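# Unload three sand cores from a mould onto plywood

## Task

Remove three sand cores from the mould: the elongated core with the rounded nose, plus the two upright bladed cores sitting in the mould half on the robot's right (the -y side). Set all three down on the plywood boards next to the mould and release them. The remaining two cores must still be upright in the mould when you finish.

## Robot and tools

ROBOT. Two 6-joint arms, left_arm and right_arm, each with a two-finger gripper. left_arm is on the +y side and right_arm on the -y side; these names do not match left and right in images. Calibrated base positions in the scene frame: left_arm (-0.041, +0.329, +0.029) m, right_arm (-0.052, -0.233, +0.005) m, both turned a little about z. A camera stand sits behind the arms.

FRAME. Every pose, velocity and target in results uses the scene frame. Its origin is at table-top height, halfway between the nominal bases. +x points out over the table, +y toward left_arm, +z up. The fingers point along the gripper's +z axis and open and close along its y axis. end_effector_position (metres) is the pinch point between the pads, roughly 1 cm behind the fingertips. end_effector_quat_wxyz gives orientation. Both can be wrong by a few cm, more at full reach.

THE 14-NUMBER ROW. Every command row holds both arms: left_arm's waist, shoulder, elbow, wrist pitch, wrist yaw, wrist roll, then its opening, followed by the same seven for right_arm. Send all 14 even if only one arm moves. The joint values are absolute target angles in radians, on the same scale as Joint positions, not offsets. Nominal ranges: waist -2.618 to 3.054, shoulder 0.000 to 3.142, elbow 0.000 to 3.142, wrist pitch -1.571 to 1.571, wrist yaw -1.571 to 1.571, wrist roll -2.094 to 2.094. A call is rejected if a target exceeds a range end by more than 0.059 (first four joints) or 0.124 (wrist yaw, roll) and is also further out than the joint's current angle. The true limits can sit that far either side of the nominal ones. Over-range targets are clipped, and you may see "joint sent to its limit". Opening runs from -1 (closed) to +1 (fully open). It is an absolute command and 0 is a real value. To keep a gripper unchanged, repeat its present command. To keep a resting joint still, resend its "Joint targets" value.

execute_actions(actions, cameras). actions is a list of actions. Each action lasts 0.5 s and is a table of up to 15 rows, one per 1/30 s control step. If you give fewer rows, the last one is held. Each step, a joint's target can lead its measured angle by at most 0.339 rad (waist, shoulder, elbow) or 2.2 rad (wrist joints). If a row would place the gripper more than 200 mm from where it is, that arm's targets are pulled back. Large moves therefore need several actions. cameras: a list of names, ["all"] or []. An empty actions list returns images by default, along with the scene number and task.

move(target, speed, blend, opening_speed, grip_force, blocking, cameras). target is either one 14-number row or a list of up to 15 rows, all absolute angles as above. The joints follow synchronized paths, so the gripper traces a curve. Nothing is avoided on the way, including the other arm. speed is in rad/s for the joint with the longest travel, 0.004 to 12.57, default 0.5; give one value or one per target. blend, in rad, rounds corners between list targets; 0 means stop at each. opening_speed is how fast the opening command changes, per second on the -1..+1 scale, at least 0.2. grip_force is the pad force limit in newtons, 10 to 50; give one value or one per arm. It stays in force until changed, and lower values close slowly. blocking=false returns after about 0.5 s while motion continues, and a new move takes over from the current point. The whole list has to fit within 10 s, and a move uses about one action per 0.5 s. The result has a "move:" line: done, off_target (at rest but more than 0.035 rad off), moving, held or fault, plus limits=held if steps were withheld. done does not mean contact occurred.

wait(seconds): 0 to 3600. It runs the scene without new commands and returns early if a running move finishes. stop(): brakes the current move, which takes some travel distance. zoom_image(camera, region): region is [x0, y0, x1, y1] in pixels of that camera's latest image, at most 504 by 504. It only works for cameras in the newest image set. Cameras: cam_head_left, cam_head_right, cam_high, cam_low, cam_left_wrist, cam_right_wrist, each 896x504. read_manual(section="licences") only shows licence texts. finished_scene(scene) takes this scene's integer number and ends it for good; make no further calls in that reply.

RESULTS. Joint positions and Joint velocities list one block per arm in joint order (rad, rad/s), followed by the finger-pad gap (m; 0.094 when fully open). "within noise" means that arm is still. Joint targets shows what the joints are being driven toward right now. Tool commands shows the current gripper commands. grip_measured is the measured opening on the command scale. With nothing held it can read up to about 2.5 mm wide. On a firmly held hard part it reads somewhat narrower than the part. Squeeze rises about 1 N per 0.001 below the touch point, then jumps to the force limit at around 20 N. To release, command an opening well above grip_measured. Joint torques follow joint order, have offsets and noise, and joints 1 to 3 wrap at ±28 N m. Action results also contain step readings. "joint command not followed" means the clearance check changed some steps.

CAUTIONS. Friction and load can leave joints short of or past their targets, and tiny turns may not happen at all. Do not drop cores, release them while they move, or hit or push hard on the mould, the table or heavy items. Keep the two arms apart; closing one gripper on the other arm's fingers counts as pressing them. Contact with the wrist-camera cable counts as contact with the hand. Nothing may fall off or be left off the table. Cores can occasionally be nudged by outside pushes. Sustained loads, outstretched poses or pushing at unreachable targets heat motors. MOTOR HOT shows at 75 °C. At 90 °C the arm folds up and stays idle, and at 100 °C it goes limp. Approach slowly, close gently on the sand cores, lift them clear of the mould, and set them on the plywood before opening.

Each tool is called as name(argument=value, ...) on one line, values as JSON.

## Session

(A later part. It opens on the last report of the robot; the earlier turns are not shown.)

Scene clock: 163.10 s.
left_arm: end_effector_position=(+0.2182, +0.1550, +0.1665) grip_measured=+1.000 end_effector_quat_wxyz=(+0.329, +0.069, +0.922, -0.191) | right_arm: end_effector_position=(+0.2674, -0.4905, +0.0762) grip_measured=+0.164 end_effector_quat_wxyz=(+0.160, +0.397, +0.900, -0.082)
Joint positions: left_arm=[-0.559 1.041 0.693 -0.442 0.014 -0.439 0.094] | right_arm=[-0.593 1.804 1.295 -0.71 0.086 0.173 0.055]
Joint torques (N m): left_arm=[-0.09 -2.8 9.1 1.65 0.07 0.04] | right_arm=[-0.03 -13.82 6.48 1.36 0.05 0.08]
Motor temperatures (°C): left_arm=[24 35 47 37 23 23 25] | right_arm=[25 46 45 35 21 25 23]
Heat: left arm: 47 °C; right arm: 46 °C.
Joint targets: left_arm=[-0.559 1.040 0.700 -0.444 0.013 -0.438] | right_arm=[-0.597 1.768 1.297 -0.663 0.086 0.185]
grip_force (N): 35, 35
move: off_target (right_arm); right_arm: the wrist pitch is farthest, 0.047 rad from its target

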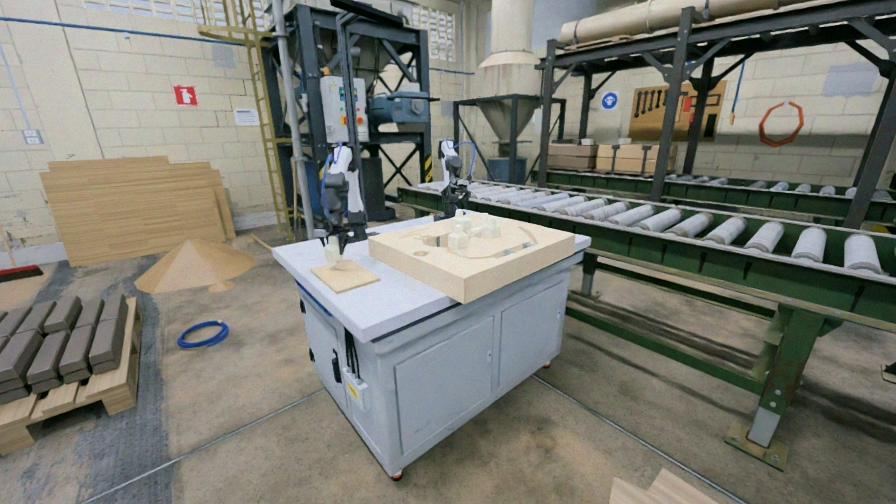

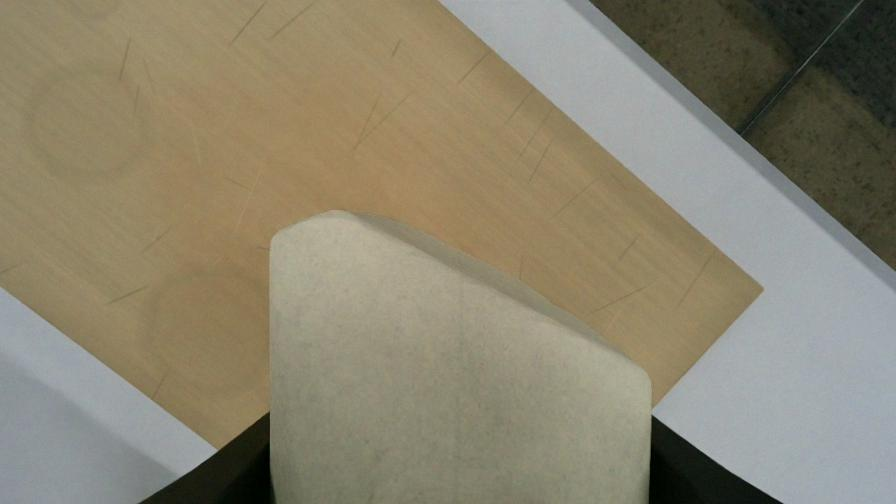

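move(target=[-0.559,1.04,0.7,-0.444,0.013,-0.438,1,-0.597,1.689,1.115,-0.338,0.086,0.185,-1], speed=0.25, cameras=["cam_low","cam_right_wrist"])

zoom_image(camera="cam_low", region=[300, 210, 400, 300])

Scene clock: 183.40 s.
left_arm: end_effector_position=(+0.2182, +0.1550, +0.1665) grip_measured=+1.000 end_effector_quat_wxyz=(+0.329, +0.069, +0.922, -0.191) | right_arm: end_effector_position=(+0.2809, -0.5006, +0.0736) grip_measured=+0.164 end_effector_quat_wxyz=(+0.253, +0.392, +0.878, -0.103)
Joint positions: left_arm=[-0.559 1.041 0.693 -0.442 0.014 -0.439 0.094] | right_arm=[-0.593 1.736 1.113 -0.399 0.086 0.173 0.055]
Joint torques (N m): left_arm=[-0.09 -2.63 9.03 1.63 0.06 0.04] | right_arm=[-0.09 -14.15 6.54 1.86 0.06 0.06]
Heat: left arm: 48 °C; right arm: 49 °C.
Joint targets: left_arm=[-0.559 1.040 0.700 -0.444 0.013 -0.438] | right_arm=[-0.597 1.689 1.115 -0.338 0.086 0.185]
grip_force (N): 35, 35
move: off_target (right_arm); right_arm: the wrist pitch is farthest, 0.061 rad from its target

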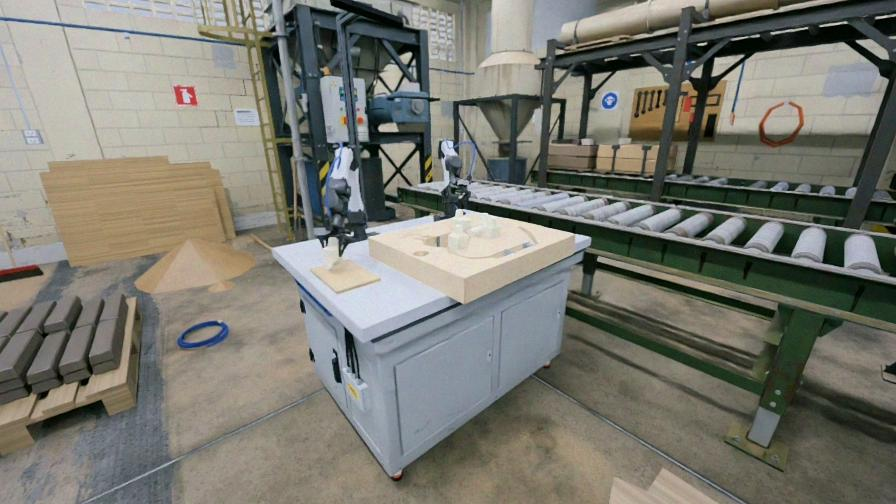

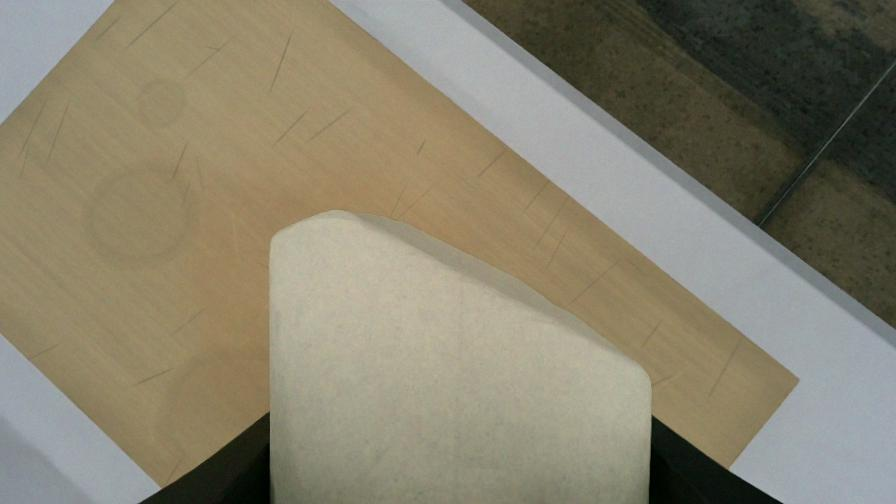

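Scaled by 5.040 from the camera's image (finer frame: 1280x720).

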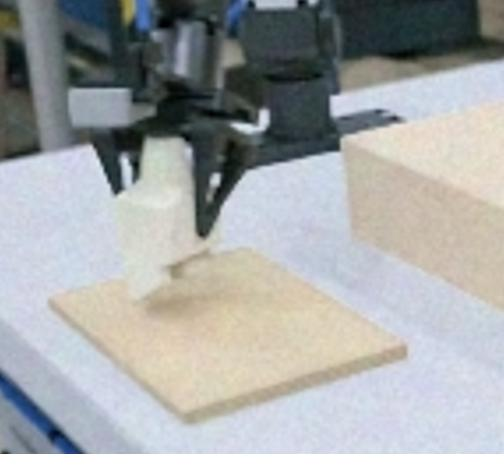

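move(target=[-0.559,1.04,0.7,-0.444,0.013,-0.438,1,-0.597,1.704,1.089,-0.298,0.086,0.185,-1], speed=0.1, cameras=["cam_low","cam_right_wrist"])

zoom_image(camera="cam_low", region=[300, 210, 400, 300])

Scene clock: 190.80 s.
left_arm: end_effector_position=(+0.2182, +0.1550, +0.1665) grip_measured=+1.000 end_effector_quat_wxyz=(+0.329, +0.069, +0.922, -0.191) | right_arm: end_effector_position=(+0.2809, -0.5006, +0.0691) grip_measured=+0.164 end_effector_quat_wxyz=(+0.259, +0.391, +0.877, -0.104)
Joint positions: left_arm=[-0.559 1.041 0.693 -0.442 0.014 -0.439 0.094] | right_arm=[-0.593 1.736 1.086 -0.36 0.086 0.173 0.055]
Joint torques (N m): left_arm=[-0.2 -2.73 9.09 1.66 0.07 0.03] | right_arm=[-0.09 -12.67 6.53 1.83 0.02 0.07]
Heat: left arm: 48 °C; right arm: 49 °C.
Joint targets: left_arm=[-0.559 1.040 0.700 -0.444 0.013 -0.438] | right_arm=[-0.597 1.704 1.089 -0.298 0.086 0.185]
grip_force (N): 35, 35
move: off_target (right_arm); right_arm: the wrist pitch is farthest, 0.062 rad from its target

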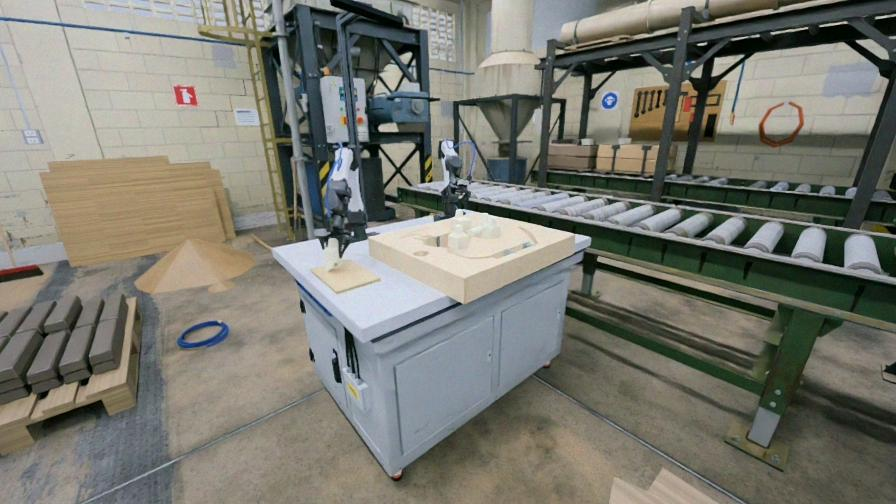

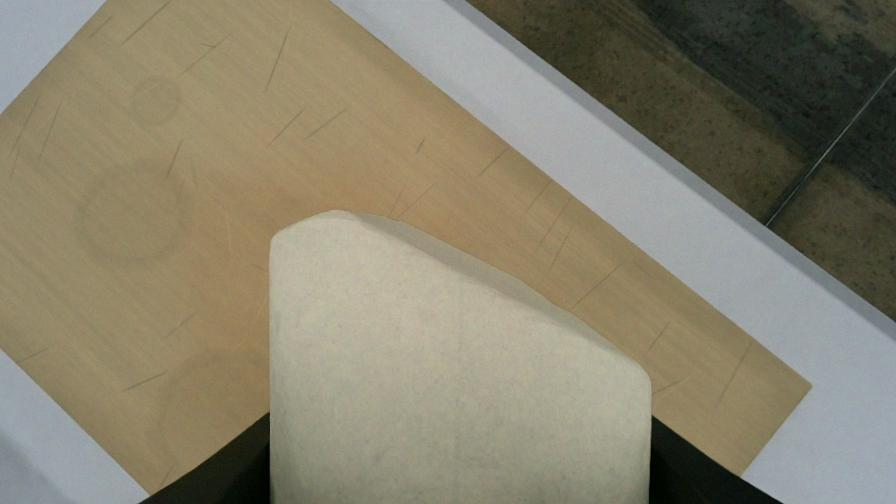

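Scaled by 5.040 from the camera's image (finer frame: 1280x720).

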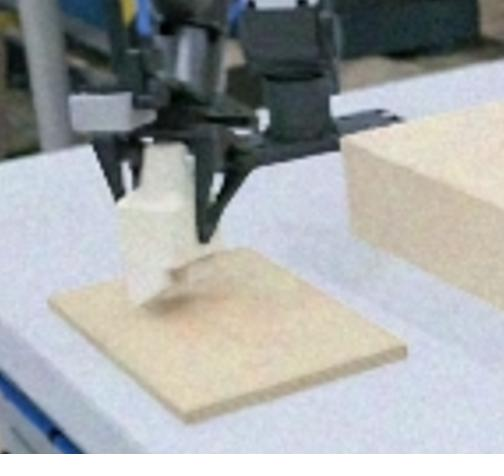

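move(target=[-0.559,1.04,0.7,-0.444,0.013,-0.438,1,-0.597,1.72,1.063,-0.258,0.086,0.185,-1], speed=0.1, cameras=["cam_low"])

zoom_image(camera="cam_low", region=[300, 210, 400, 300])

Scene clock: 194.60 s.
left_arm: end_effector_position=(+0.2182, +0.1550, +0.1665) grip_measured=+1.000 end_effector_quat_wxyz=(+0.329, +0.069, +0.922, -0.191) | right_arm: end_effector_position=(+0.2808, -0.5006, +0.0647) grip_measured=+0.164 end_effector_quat_wxyz=(+0.265, +0.391, +0.875, -0.106)
Joint positions: left_arm=[-0.559 1.041 0.693 -0.442 0.014 -0.439 0.094] | right_arm=[-0.593 1.736 1.06 -0.322 0.086 0.173 0.055]
Joint torques (N m): left_arm=[-0.12 -2.66 9.05 1.64 0.06 0.04] | right_arm=[-0.18 -11.07 6.57 1.88 0.04 0.05]
Heat: left arm: 48 °C; right arm: 49 °C.
Joint targets: left_arm=[-0.559 1.040 0.700 -0.444 0.013 -0.438] | right_arm=[-0.597 1.720 1.063 -0.258 0.086 0.185]
grip_force (N): 35, 35
move: off_target (right_arm); right_arm: the wrist pitch is farthest, 0.064 rad from its target

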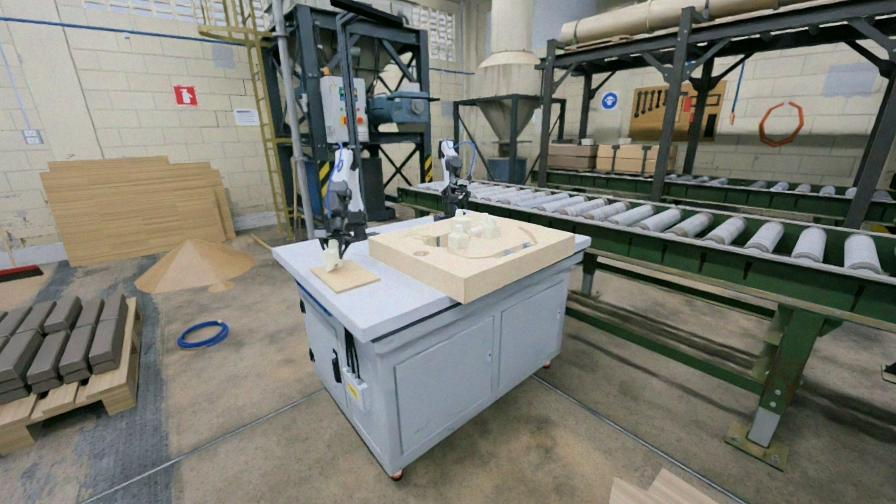

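Scaled by 5.040 from the camera's image (finer frame: 1280x720).

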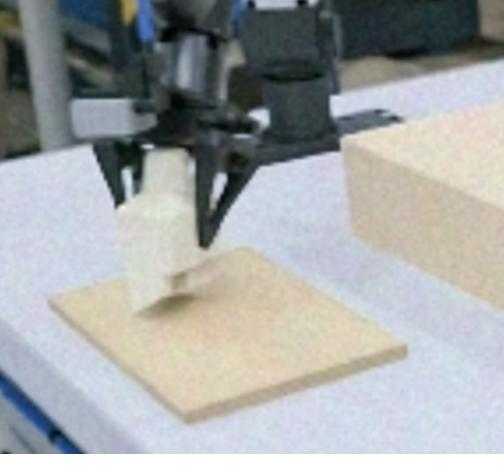

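move(target=[-0.559,1.04,0.7,-0.444,0.013,-0.438,1,-0.597,1.737,1.036,-0.213,0.086,0.185,-1], speed=0.1, cameras=["cam_low","cam_right_wrist"])

zoom_image(camera="cam_low", region=[300, 210, 400, 300])

Scene clock: 198.80 s.
left_arm: end_effector_position=(+0.2182, +0.1550, +0.1665) grip_measured=+1.000 end_effector_quat_wxyz=(+0.329, +0.069, +0.922, -0.191) | right_arm: end_effector_position=(+0.2822, -0.5016, +0.0619) grip_measured=+0.164 end_effector_quat_wxyz=(+0.275, +0.390, +0.872, -0.108)
Joint positions: left_arm=[-0.559 1.041 0.693 -0.442 0.014 -0.439 0.094] | right_arm=[-0.593 1.736 1.035 -0.275 0.086 0.173 0.055]
Joint torques (N m): left_arm=[-0.03 -2.71 9.13 1.66 0.06 0.03] | right_arm=[-0.12 -9.28 6.46 1.79 0.04 0.04]
Heat: left arm: 48 °C; right arm: 49 °C.
Joint targets: left_arm=[-0.559 1.040 0.700 -0.444 0.013 -0.438] | right_arm=[-0.597 1.737 1.036 -0.213 0.086 0.185]
grip_force (N): 35, 35
move: off_target (right_arm); right_arm: the wrist pitch is farthest, 0.062 rad from its target

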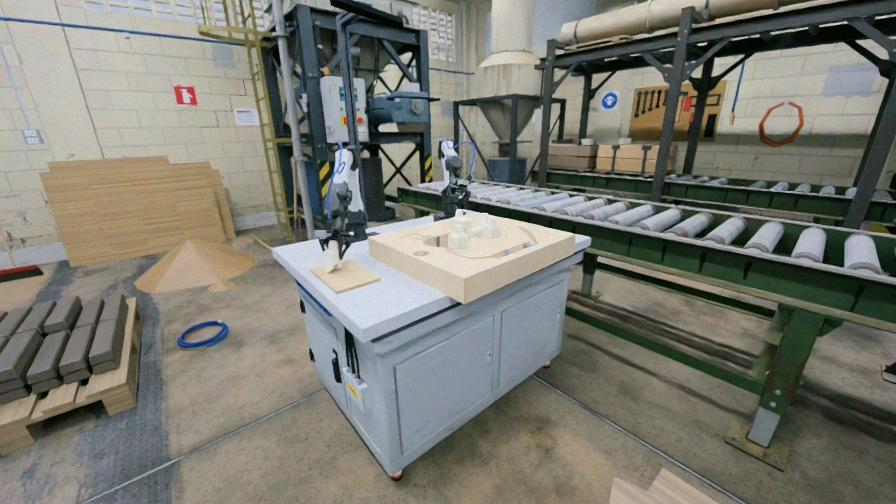

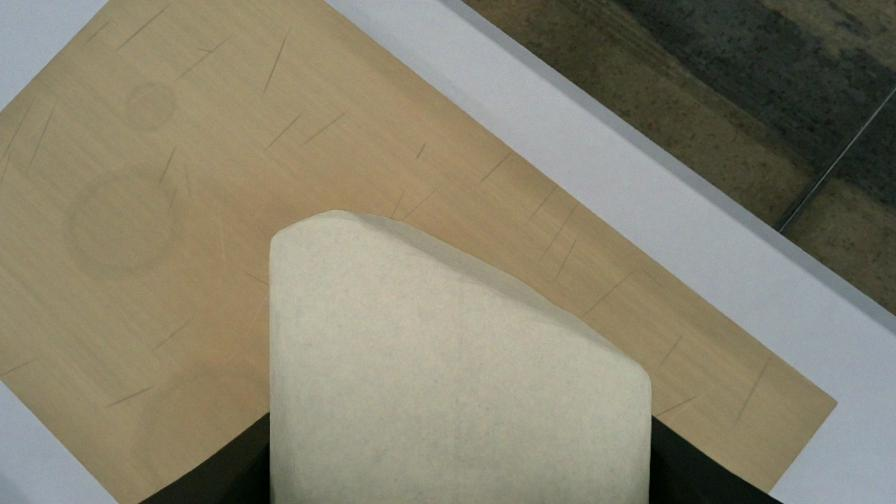

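Scaled by 5.040 from the camera's image (finer frame: 1280x720).

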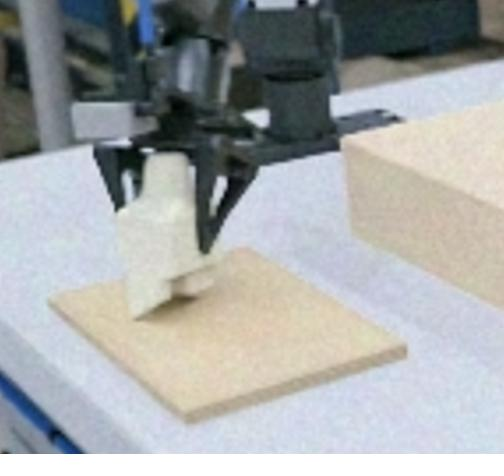

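move(target=[-0.559,1.04,0.7,-0.444,0.013,-0.438,1,-0.597,1.757,1.016,-0.183,0.086,0.185,-1], speed=0.1, cameras=["cam_low","cam_right_wrist"])

zoom_image(camera="cam_low", region=[300, 210, 400, 300])

Scene clock: 203.03 s.
left_arm: end_effector_position=(+0.2182, +0.1550, +0.1665) grip_measured=+1.000 end_effector_quat_wxyz=(+0.329, +0.069, +0.922, -0.191) | right_arm: end_effector_position=(+0.2853, -0.5039, +0.0608) grip_measured=+0.164 end_effector_quat_wxyz=(+0.286, +0.389, +0.868, -0.110)
Joint positions: left_arm=[-0.559 1.041 0.693 -0.442 0.014 -0.439 0.094] | right_arm=[-0.593 1.74 1.02 -0.232 0.086 0.173 0.055]
Joint torques (N m): left_arm=[-0.18 -2.69 9.05 1.65 0.07 0.03] | right_arm=[-0.21 -7.66 5.94 1.79 0.05 0.03]
Heat: left arm: 48 °C; right arm: 48 °C.
Joint targets: left_arm=[-0.559 1.040 0.700 -0.444 0.013 -0.438] | right_arm=[-0.597 1.757 1.016 -0.183 0.086 0.185]
grip_force (N): 35, 35
move: off_target (right_arm); right_arm: the wrist pitch is farthest, 0.049 rad from its target

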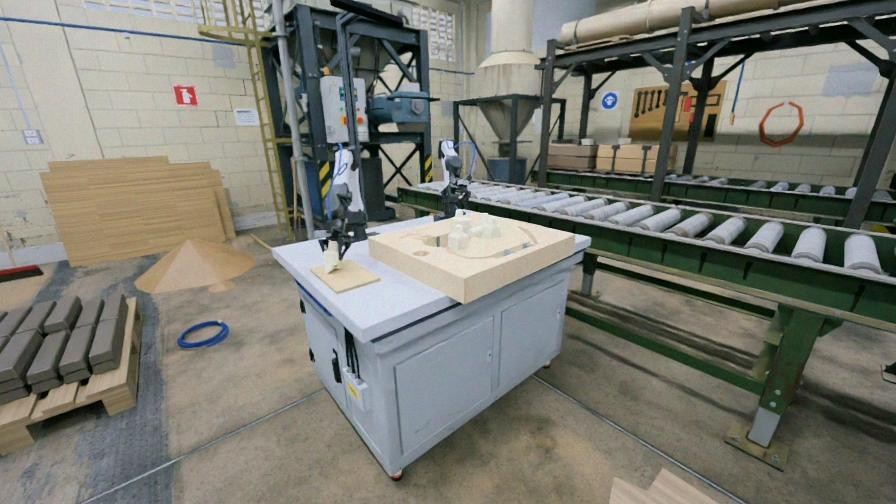

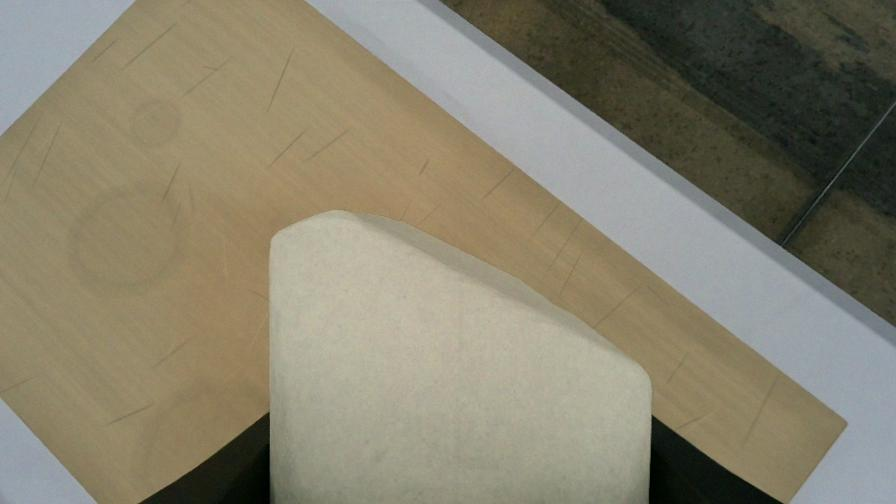

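Scaled by 5.040 from the camera's image (finer frame: 1280x720).

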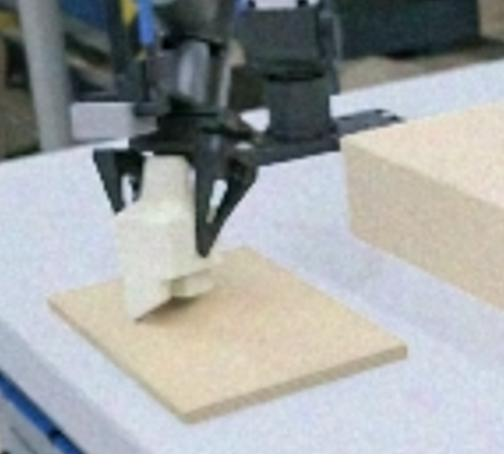

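move(target=[-0.559,1.04,0.7,-0.444,0.013,-0.438,1,-0.597,1.757,1.016,-0.183,0.086,0.185,0.8], opening_speed=0.7, cameras=["cam_low","cam_right_wrist"])

zoom_image(camera="cam_low", region=[300, 210, 400, 300])

Scene clock: 212.07 s.
left_arm: end_effector_position=(+0.2182, +0.1550, +0.1665) grip_measured=+1.000 end_effector_quat_wxyz=(+0.329, +0.069, +0.922, -0.191) | right_arm: end_effector_position=(+0.2899, -0.5073, +0.0650) grip_measured=+0.798 end_effector_quat_wxyz=(+0.300, +0.388, +0.864, -0.113)
Joint positions: left_arm=[-0.559 1.041 0.693 -0.442 0.014 -0.439 0.094] | right_arm=[-0.593 1.74 1.02 -0.203 0.086 0.173 0.084]
Joint torques (N m): left_arm=[-0.09 -2.66 9.07 1.64 0.06 0.04] | right_arm=[-0.2 -7.97 5.96 1.57 0.02 0.08]
Heat: left arm: 48 °C; right arm: 46 °C.
Joint targets: left_arm=[-0.559 1.040 0.700 -0.444 0.013 -0.438] | right_arm=[-0.597 1.757 1.016 -0.183 0.086 0.185]
grip_force (N): 35, 35
move: done

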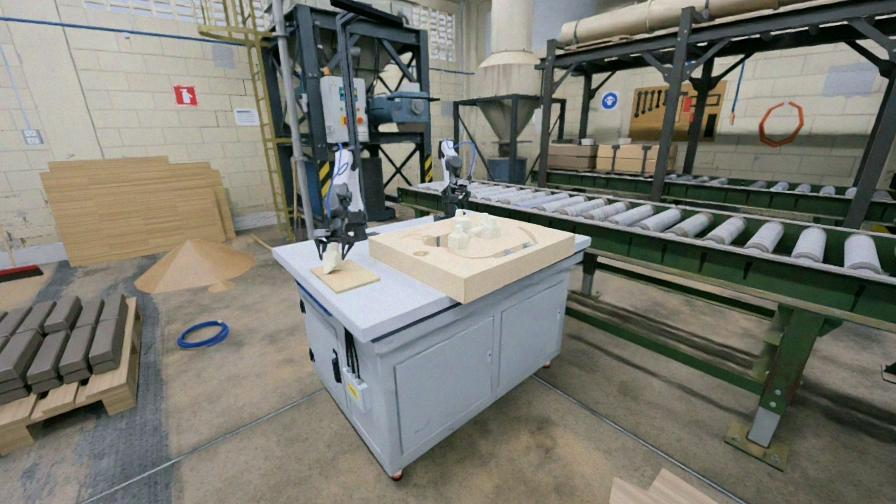

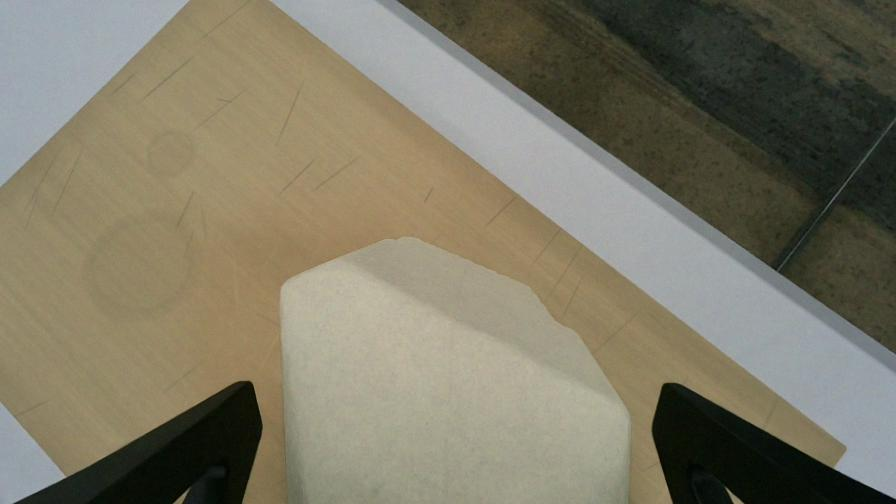

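Scaled by 5.040 from the camera's image (finer frame: 1280x720).

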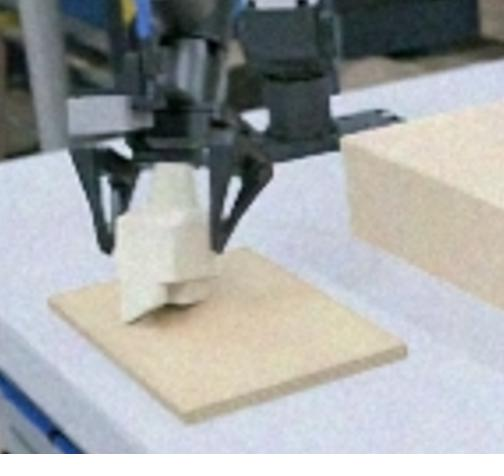

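move(target=[[-0.559,1.04,0.7,-0.444,0.013,-0.438,1,-0.597,1.5517,1.2941,-0.5424,0.086,0.185,0.8],[-0.559,1.04,0.7,-0.444,0.013,-0.438,1,0.259,1.923,1.6183,-0.3453,0.115,0.088,0.8]], speed=0.6, blend=0.1, cameras=["cam_low","cam_right_wrist","cam_high"])

zoom_image(camera="cam_low", region=[300, 210, 400, 300])

Scene clock: 232.37 s.
left_arm: end_effector_position=(+0.2182, +0.1550, +0.1665) grip_measured=+1.000 end_effector_quat_wxyz=(+0.329, +0.069, +0.922, -0.191) | right_arm: end_effector_position=(+0.4899, -0.1341, +0.1960) grip_measured=+0.798 end_effector_quat_wxyz=(+0.434, -0.029, +0.900, +0.021)
Joint positions: left_arm=[-0.559 1.041 0.693 -0.442 0.014 -0.439 0.094] | right_arm=[0.264 1.902 1.591 -0.365 0.104 0.1 0.084]
Joint torques (N m): left_arm=[-0.13 -2.74 9.06 1.63 0.07 0.04] | right_arm=[-0.27 -10.07 9.13 1.84 0.13 -0.18]
Motor temperatures (°C): left_arm=[23 34 48 37 23 23 25] | right_arm=[25 43 40 39 21 25 23]
Heat: left arm: 48 °C; right arm: 43 °C.
Joint targets: left_arm=[-0.559 1.040 0.700 -0.444 0.013 -0.438] | right_arm=[0.259 1.923 1.618 -0.345 0.115 0.088]
grip_force (N): 35, 35
move: done
Images, in order (width x height): cam_high 896x504, cam_low 896x504, cam_right_wrist 896x504.

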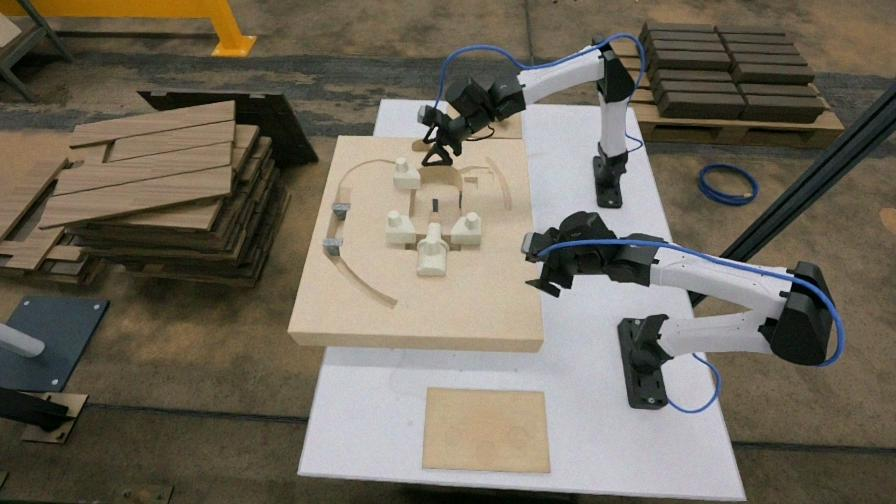

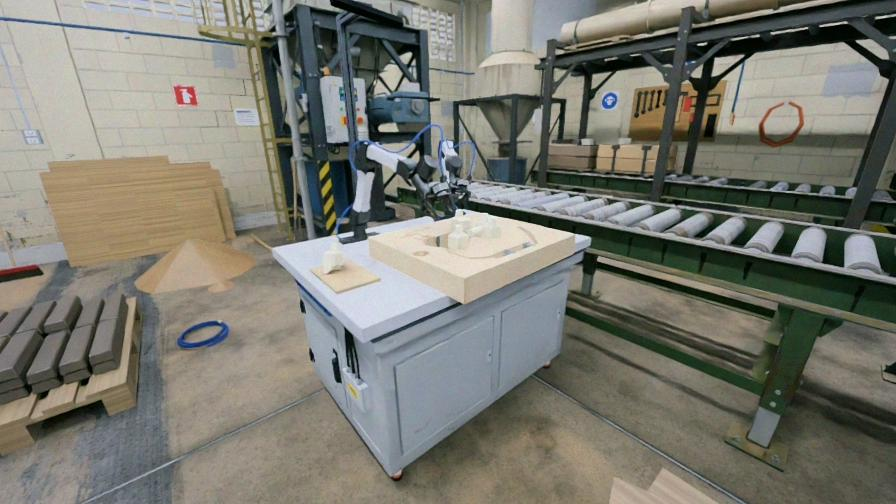

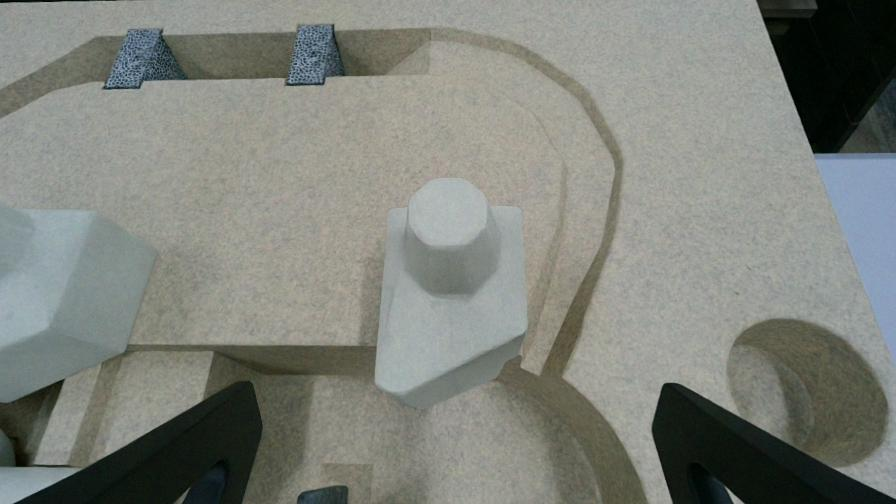

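Scaled by 5.040 from the camera's image (finer frame: 1280x720).

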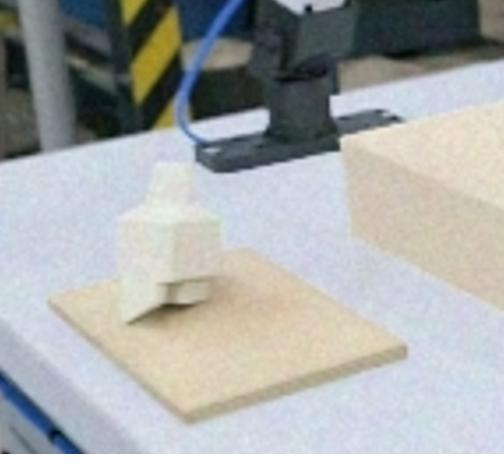

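move(target=[[-0.559,1.04,0.7,-0.444,0.013,-0.438,1,0.262,2.2381,2.0986,-0.7105,0.115,0.088,1],[-0.559,1.04,0.7,-0.444,0.013,-0.438,1,0.262,2.2844,1.9655,-0.5311,0.115,0.088,1]], speed=0.4, blend=0.03, cameras=["cam_low","cam_right_wrist"])

zoom_image(camera="cam_low", region=[390, 180, 510, 280])

Scene clock: 250.53 s.
left_arm: end_effector_position=(+0.2182, +0.1550, +0.1665) grip_measured=+1.000 end_effector_quat_wxyz=(+0.329, +0.069, +0.922, -0.191) | right_arm: end_effector_position=(+0.5434, -0.1225, +0.1234) grip_measured=+0.998 end_effector_quat_wxyz=(+0.358, -0.035, +0.933, +0.007)
Joint positions: left_arm=[-0.559 1.041 0.693 -0.442 0.014 -0.439 0.094] | right_arm=[0.264 2.265 1.971 -0.55 0.105 0.1 0.094]
Joint torques (N m): left_arm=[-0.1 -2.67 9.02 1.65 0.07 0.04] | right_arm=[0.27 -13.37 6.34 1.7 0.17 -0.2]
Heat: left arm: 48 °C; right arm: 43 °C.
Joint targets: left_arm=[-0.559 1.040 0.700 -0.444 0.013 -0.438] | right_arm=[0.262 2.285 1.965 -0.531 0.115 0.088]
grip_force (N): 35, 35
move: done

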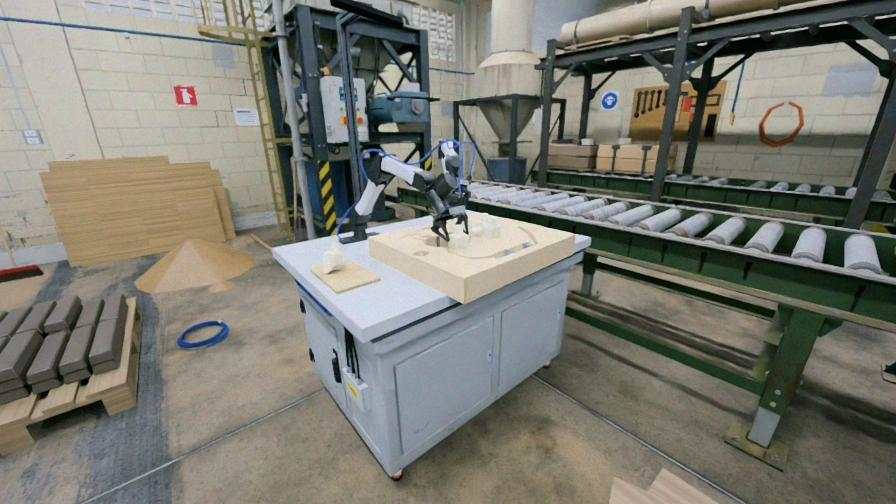

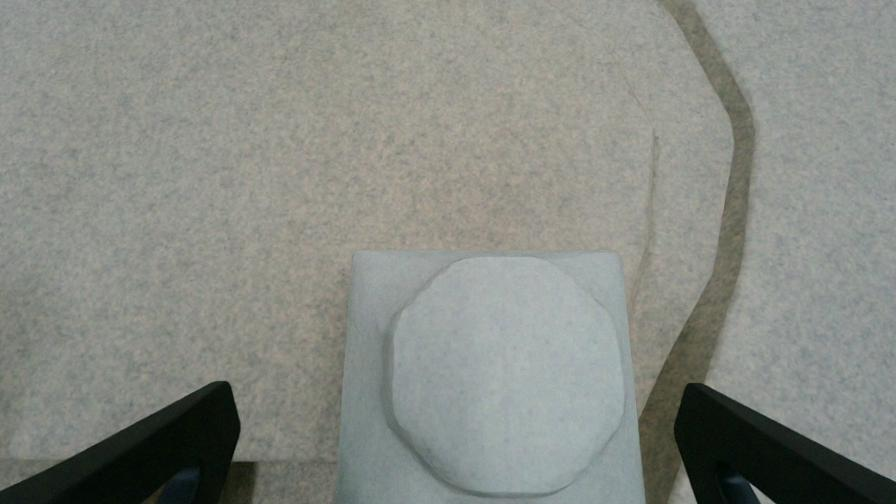

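Scaled by 4.200 from the camera's image (finer frame: 1280x720).

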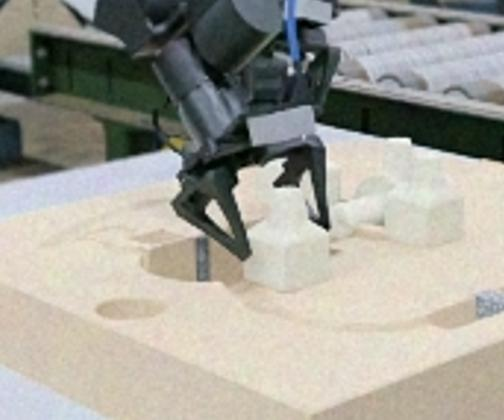

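move(target=[[-0.559,1.04,0.7,-0.444,0.013,-0.438,1,0.25,2.3,1.965,-0.531,0.115,0.088,1],[-0.559,1.04,0.7,-0.444,0.013,-0.438,1,0.25,2.3,1.965,-0.531,0.115,0.088,-1]], speed=0.2, cameras=["cam_right_wrist"])

Scene clock: 258.43 s.
left_arm: end_effector_position=(+0.2182, +0.1550, +0.1665) grip_measured=+1.000 end_effector_quat_wxyz=(+0.329, +0.069, +0.922, -0.191) | right_arm: end_effector_position=(+0.5448, -0.1285, +0.1186) grip_measured=+0.165 end_effector_quat_wxyz=(+0.355, -0.031, +0.934, +0.004)
Joint positions: left_arm=[-0.559 1.041 0.693 -0.442 0.014 -0.439 0.094] | right_arm=[0.254 2.274 1.971 -0.548 0.106 0.098 0.055]
Joint torques (N m): left_arm=[-0.14 -2.66 9.05 1.66 0.09 0.03] | right_arm=[-0.05 -12.72 6.43 1.68 0.15 -0.18]
Heat: left arm: 48 °C; right arm: 45 °C.
Joint targets: left_arm=[-0.559 1.040 0.700 -0.444 0.013 -0.438] | right_arm=[0.250 2.300 1.965 -0.531 0.115 0.088]
grip_force (N): 35, 35
move: done

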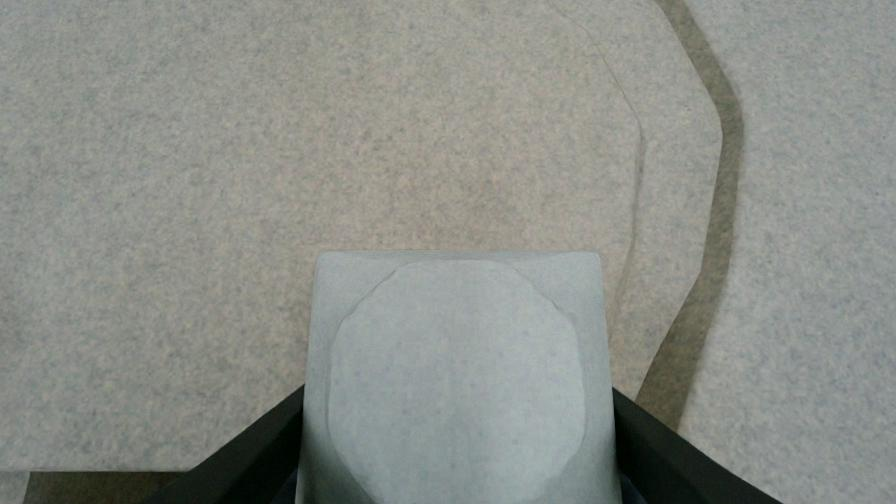

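move(target=[[-0.559,1.04,0.7,-0.444,0.013,-0.438,1,0.25,2.2935,2.1918,-0.7483,0.115,0.088,-1],[-0.559,1.04,0.7,-0.444,0.013,-0.438,1,0.25,1.817,1.6233,-0.6563,0.115,0.088,-1],[-0.559,1.04,0.7,-0.444,0.013,-0.438,1,-0.48,2.1063,2.0503,-0.894,0,0,-1],[-0.559,1.04,0.7,-0.444,0.013,-0.438,1,-0.48,2.16,1.8365,-0.67,0,0,-1]], speed=0.6, blend=0.06, cameras=["cam_low","cam_right_wrist"])

zoom_image(camera="cam_low", region=[290, 200, 410, 300])

Scene clock: 277.00 s.
left_arm: end_effector_position=(+0.2182, +0.1550, +0.1665) grip_measured=+1.000 end_effector_quat_wxyz=(+0.329, +0.069, +0.922, -0.191) | right_arm: end_effector_position=(+0.4100, -0.5080, +0.0920) grip_measured=+0.164 end_effector_quat_wxyz=(+0.235, +0.262, +0.933, -0.069)
Joint positions: left_arm=[-0.559 1.041 0.693 -0.442 0.014 -0.439 0.094] | right_arm=[-0.483 2.168 1.823 -0.731 0.012 0.012 0.055]
Joint torques (N m): left_arm=[-0.16 -2.69 9.09 1.63 0.06 0.04] | right_arm=[0.7 -14.99 7.56 1.71 -0.15 -0.2]
Heat: left arm: 48 °C; right arm: 47 °C.
Joint targets: left_arm=[-0.559 1.040 0.700 -0.444 0.013 -0.438] | right_arm=[-0.480 2.160 1.837 -0.670 0.000 0.000]
grip_force (N): 35, 35
move: off_target (right_arm); right_arm: the wrist pitch is farthest, 0.061 rad from its target

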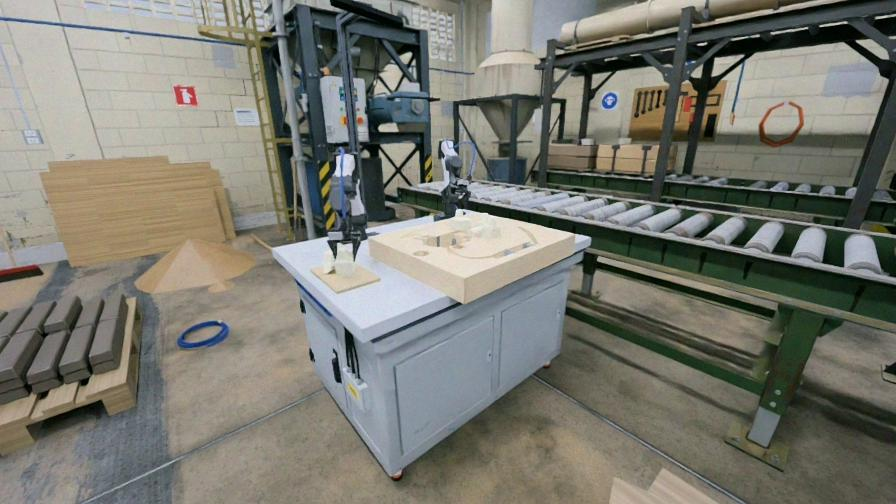

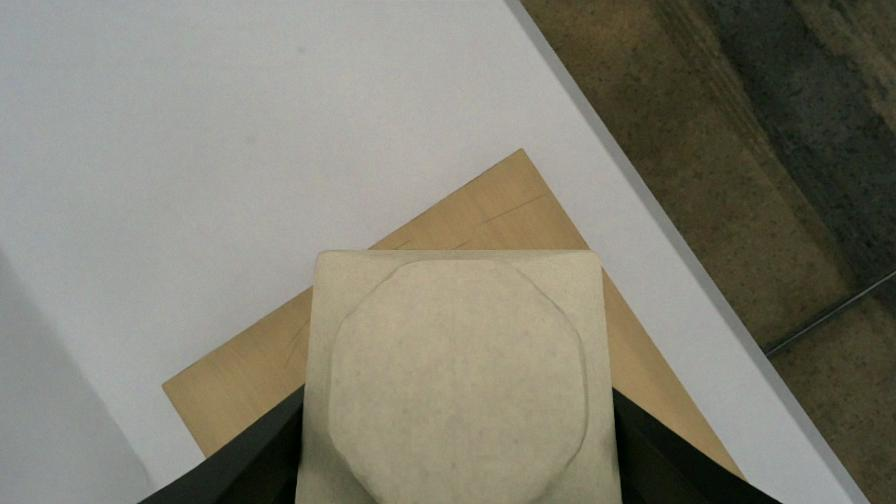

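Scaled by 4.200 from the camera's image (finer frame: 1280x720).

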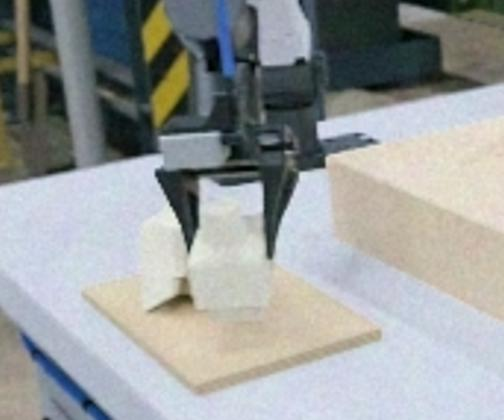

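move(target=[-0.559,1.04,0.7,-0.444,0.013,-0.438,1,-0.48,2.28,1.98,-0.7,0,0,-1], speed=0.2, cameras=["cam_low"])

zoom_image(camera="cam_low", region=[290, 200, 410, 300])

Scene clock: 284.33 s.
left_arm: end_effector_position=(+0.2182, +0.1550, +0.1665) grip_measured=+1.000 end_effector_quat_wxyz=(+0.329, +0.069, +0.922, -0.191) | right_arm: end_effector_position=(+0.4300, -0.5197, +0.0778) grip_measured=+0.164 end_effector_quat_wxyz=(+0.238, +0.262, +0.933, -0.069)
Joint positions: left_arm=[-0.559 1.041 0.693 -0.442 0.014 -0.439 0.094] | right_arm=[-0.483 2.272 1.933 -0.732 0.012 0.012 0.055]
Joint torques (N m): left_arm=[-0.14 -2.71 9.02 1.65 0.06 0.05] | right_arm=[0.47 -14.42 10.06 1.51 -0.11 -0.18]
Motor temperatures (°C): left_arm=[23 34 49 37 22 23 25] | right_arm=[25 49 43 39 21 25 23]
Heat: left arm: 49 °C; right arm: 49 °C.
Joint targets: left_arm=[-0.559 1.040 0.700 -0.444 0.013 -0.438] | right_arm=[-0.480 2.280 1.980 -0.700 0.000 0.000]
grip_force (N): 35, 35
move: off_target (right_arm); right_arm: the elbow is farthest, 0.047 rad from its target

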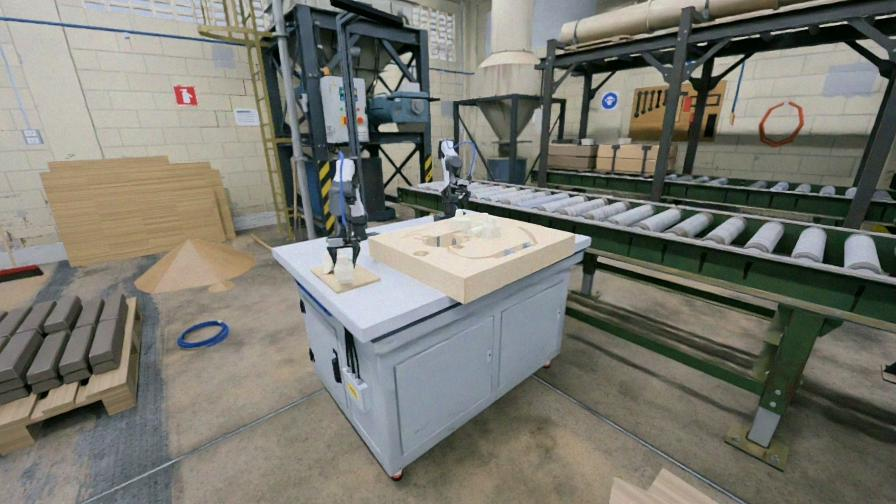

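Scaled by 4.200 from the camera's image (finer frame: 1280x720).

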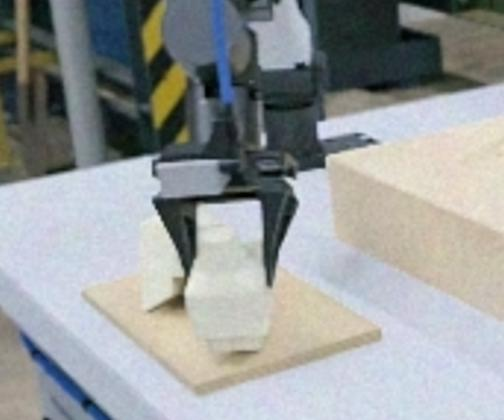

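wait(seconds=0.1, cameras=["cam_right_wrist"])

Scene clock: 291.67 s.
left_arm: end_effector_position=(+0.2182, +0.1550, +0.1665) grip_measured=+1.000 end_effector_quat_wxyz=(+0.329, +0.069, +0.922, -0.191) | right_arm: end_effector_position=(+0.4300, -0.5197, +0.0778) grip_measured=+0.164 end_effector_quat_wxyz=(+0.238, +0.262, +0.933, -0.069)
Joint positions: left_arm=[-0.559 1.041 0.693 -0.442 0.014 -0.439 0.094] | right_arm=[-0.483 2.272 1.933 -0.732 0.012 0.012 0.055]
Joint torques (N m): left_arm=[-0.09 -2.67 9.09 1.65 0.09 0.05] | right_arm=[0.47 -14.27 10.19 1.48 -0.13 -0.21]
Heat: left arm: 49 °C; right arm: 49 °C.
Joint targets: left_arm=[-0.559 1.040 0.700 -0.444 0.013 -0.438] | right_arm=[-0.480 2.280 1.980 -0.700 0.000 0.000]
Tool commands: left_gripper/opening=+1.0 right_gripper/opening=-1.0
grip_force (N): 35, 35
wait: 0.10 s; at rest from the start

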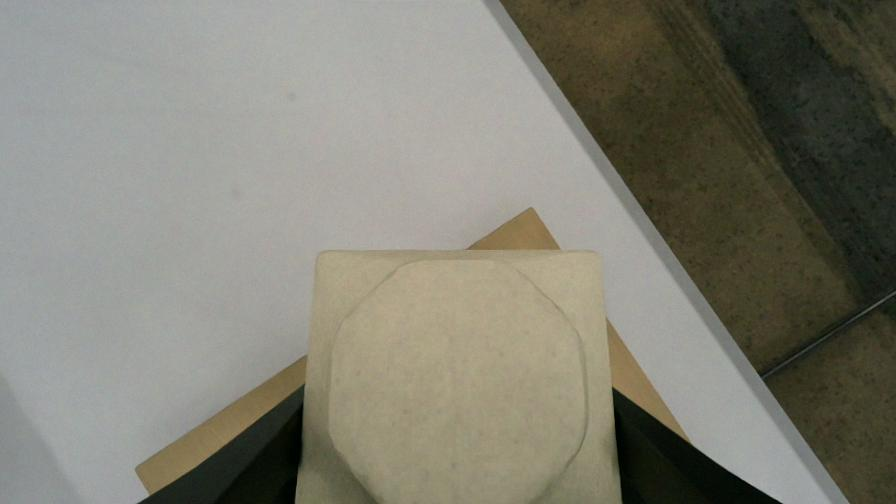

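move(target=[-0.559,1.04,0.7,-0.444,0.013,-0.438,1,-0.48,2.286,1.95,-0.67,0,0,-1], speed=0.1, cameras=["cam_low"])

zoom_image(camera="cam_low", region=[300, 220, 390, 295])

Scene clock: 297.40 s.
left_arm: end_effector_position=(+0.2182, +0.1550, +0.1665) grip_measured=+1.000 end_effector_quat_wxyz=(+0.329, +0.069, +0.922, -0.191) | right_arm: end_effector_position=(+0.4301, -0.5197, +0.0744) grip_measured=+0.164 end_effector_quat_wxyz=(+0.235, +0.262, +0.933, -0.069)
Joint positions: left_arm=[-0.559 1.041 0.693 -0.442 0.014 -0.439 0.094] | right_arm=[-0.483 2.279 1.933 -0.73 0.012 0.012 0.055]
Joint torques (N m): left_arm=[-0.14 -2.7 9.07 1.64 0.07 0.05] | right_arm=[0.47 -14.37 7.8 1.7 -0.16 -0.22]
Heat: left arm: 49 °C; right arm: 49 °C.
Joint targets: left_arm=[-0.559 1.040 0.700 -0.444 0.013 -0.438] | right_arm=[-0.480 2.286 1.950 -0.670 0.000 0.000]
grip_force (N): 35, 35
move: off_target (right_arm); right_arm: the wrist pitch is farthest, 0.060 rad from its target

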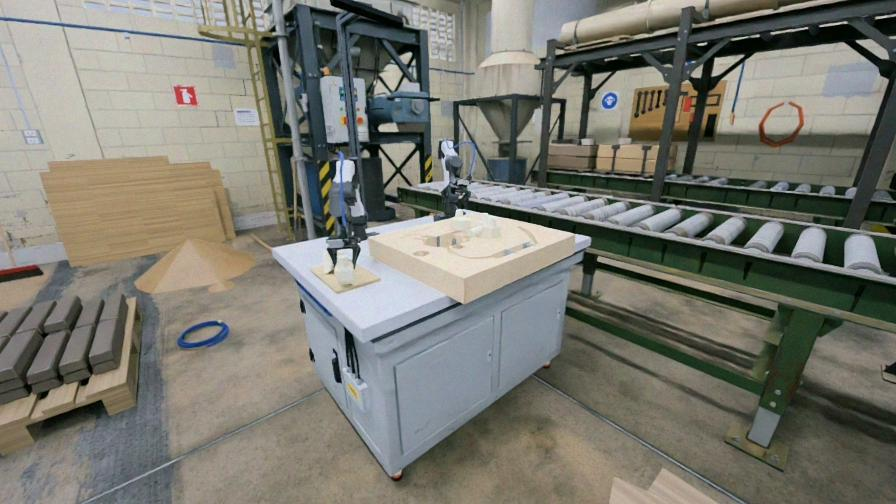

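Scaled by 5.600 from the camera's image (finer frame: 1280x720).

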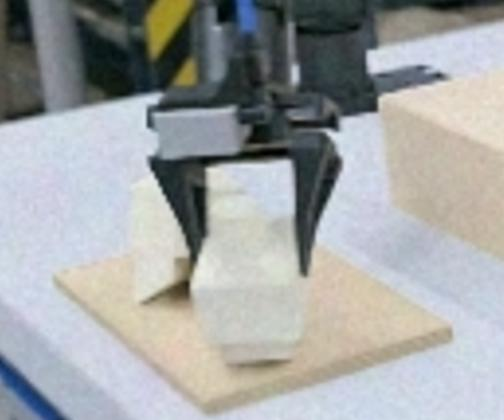

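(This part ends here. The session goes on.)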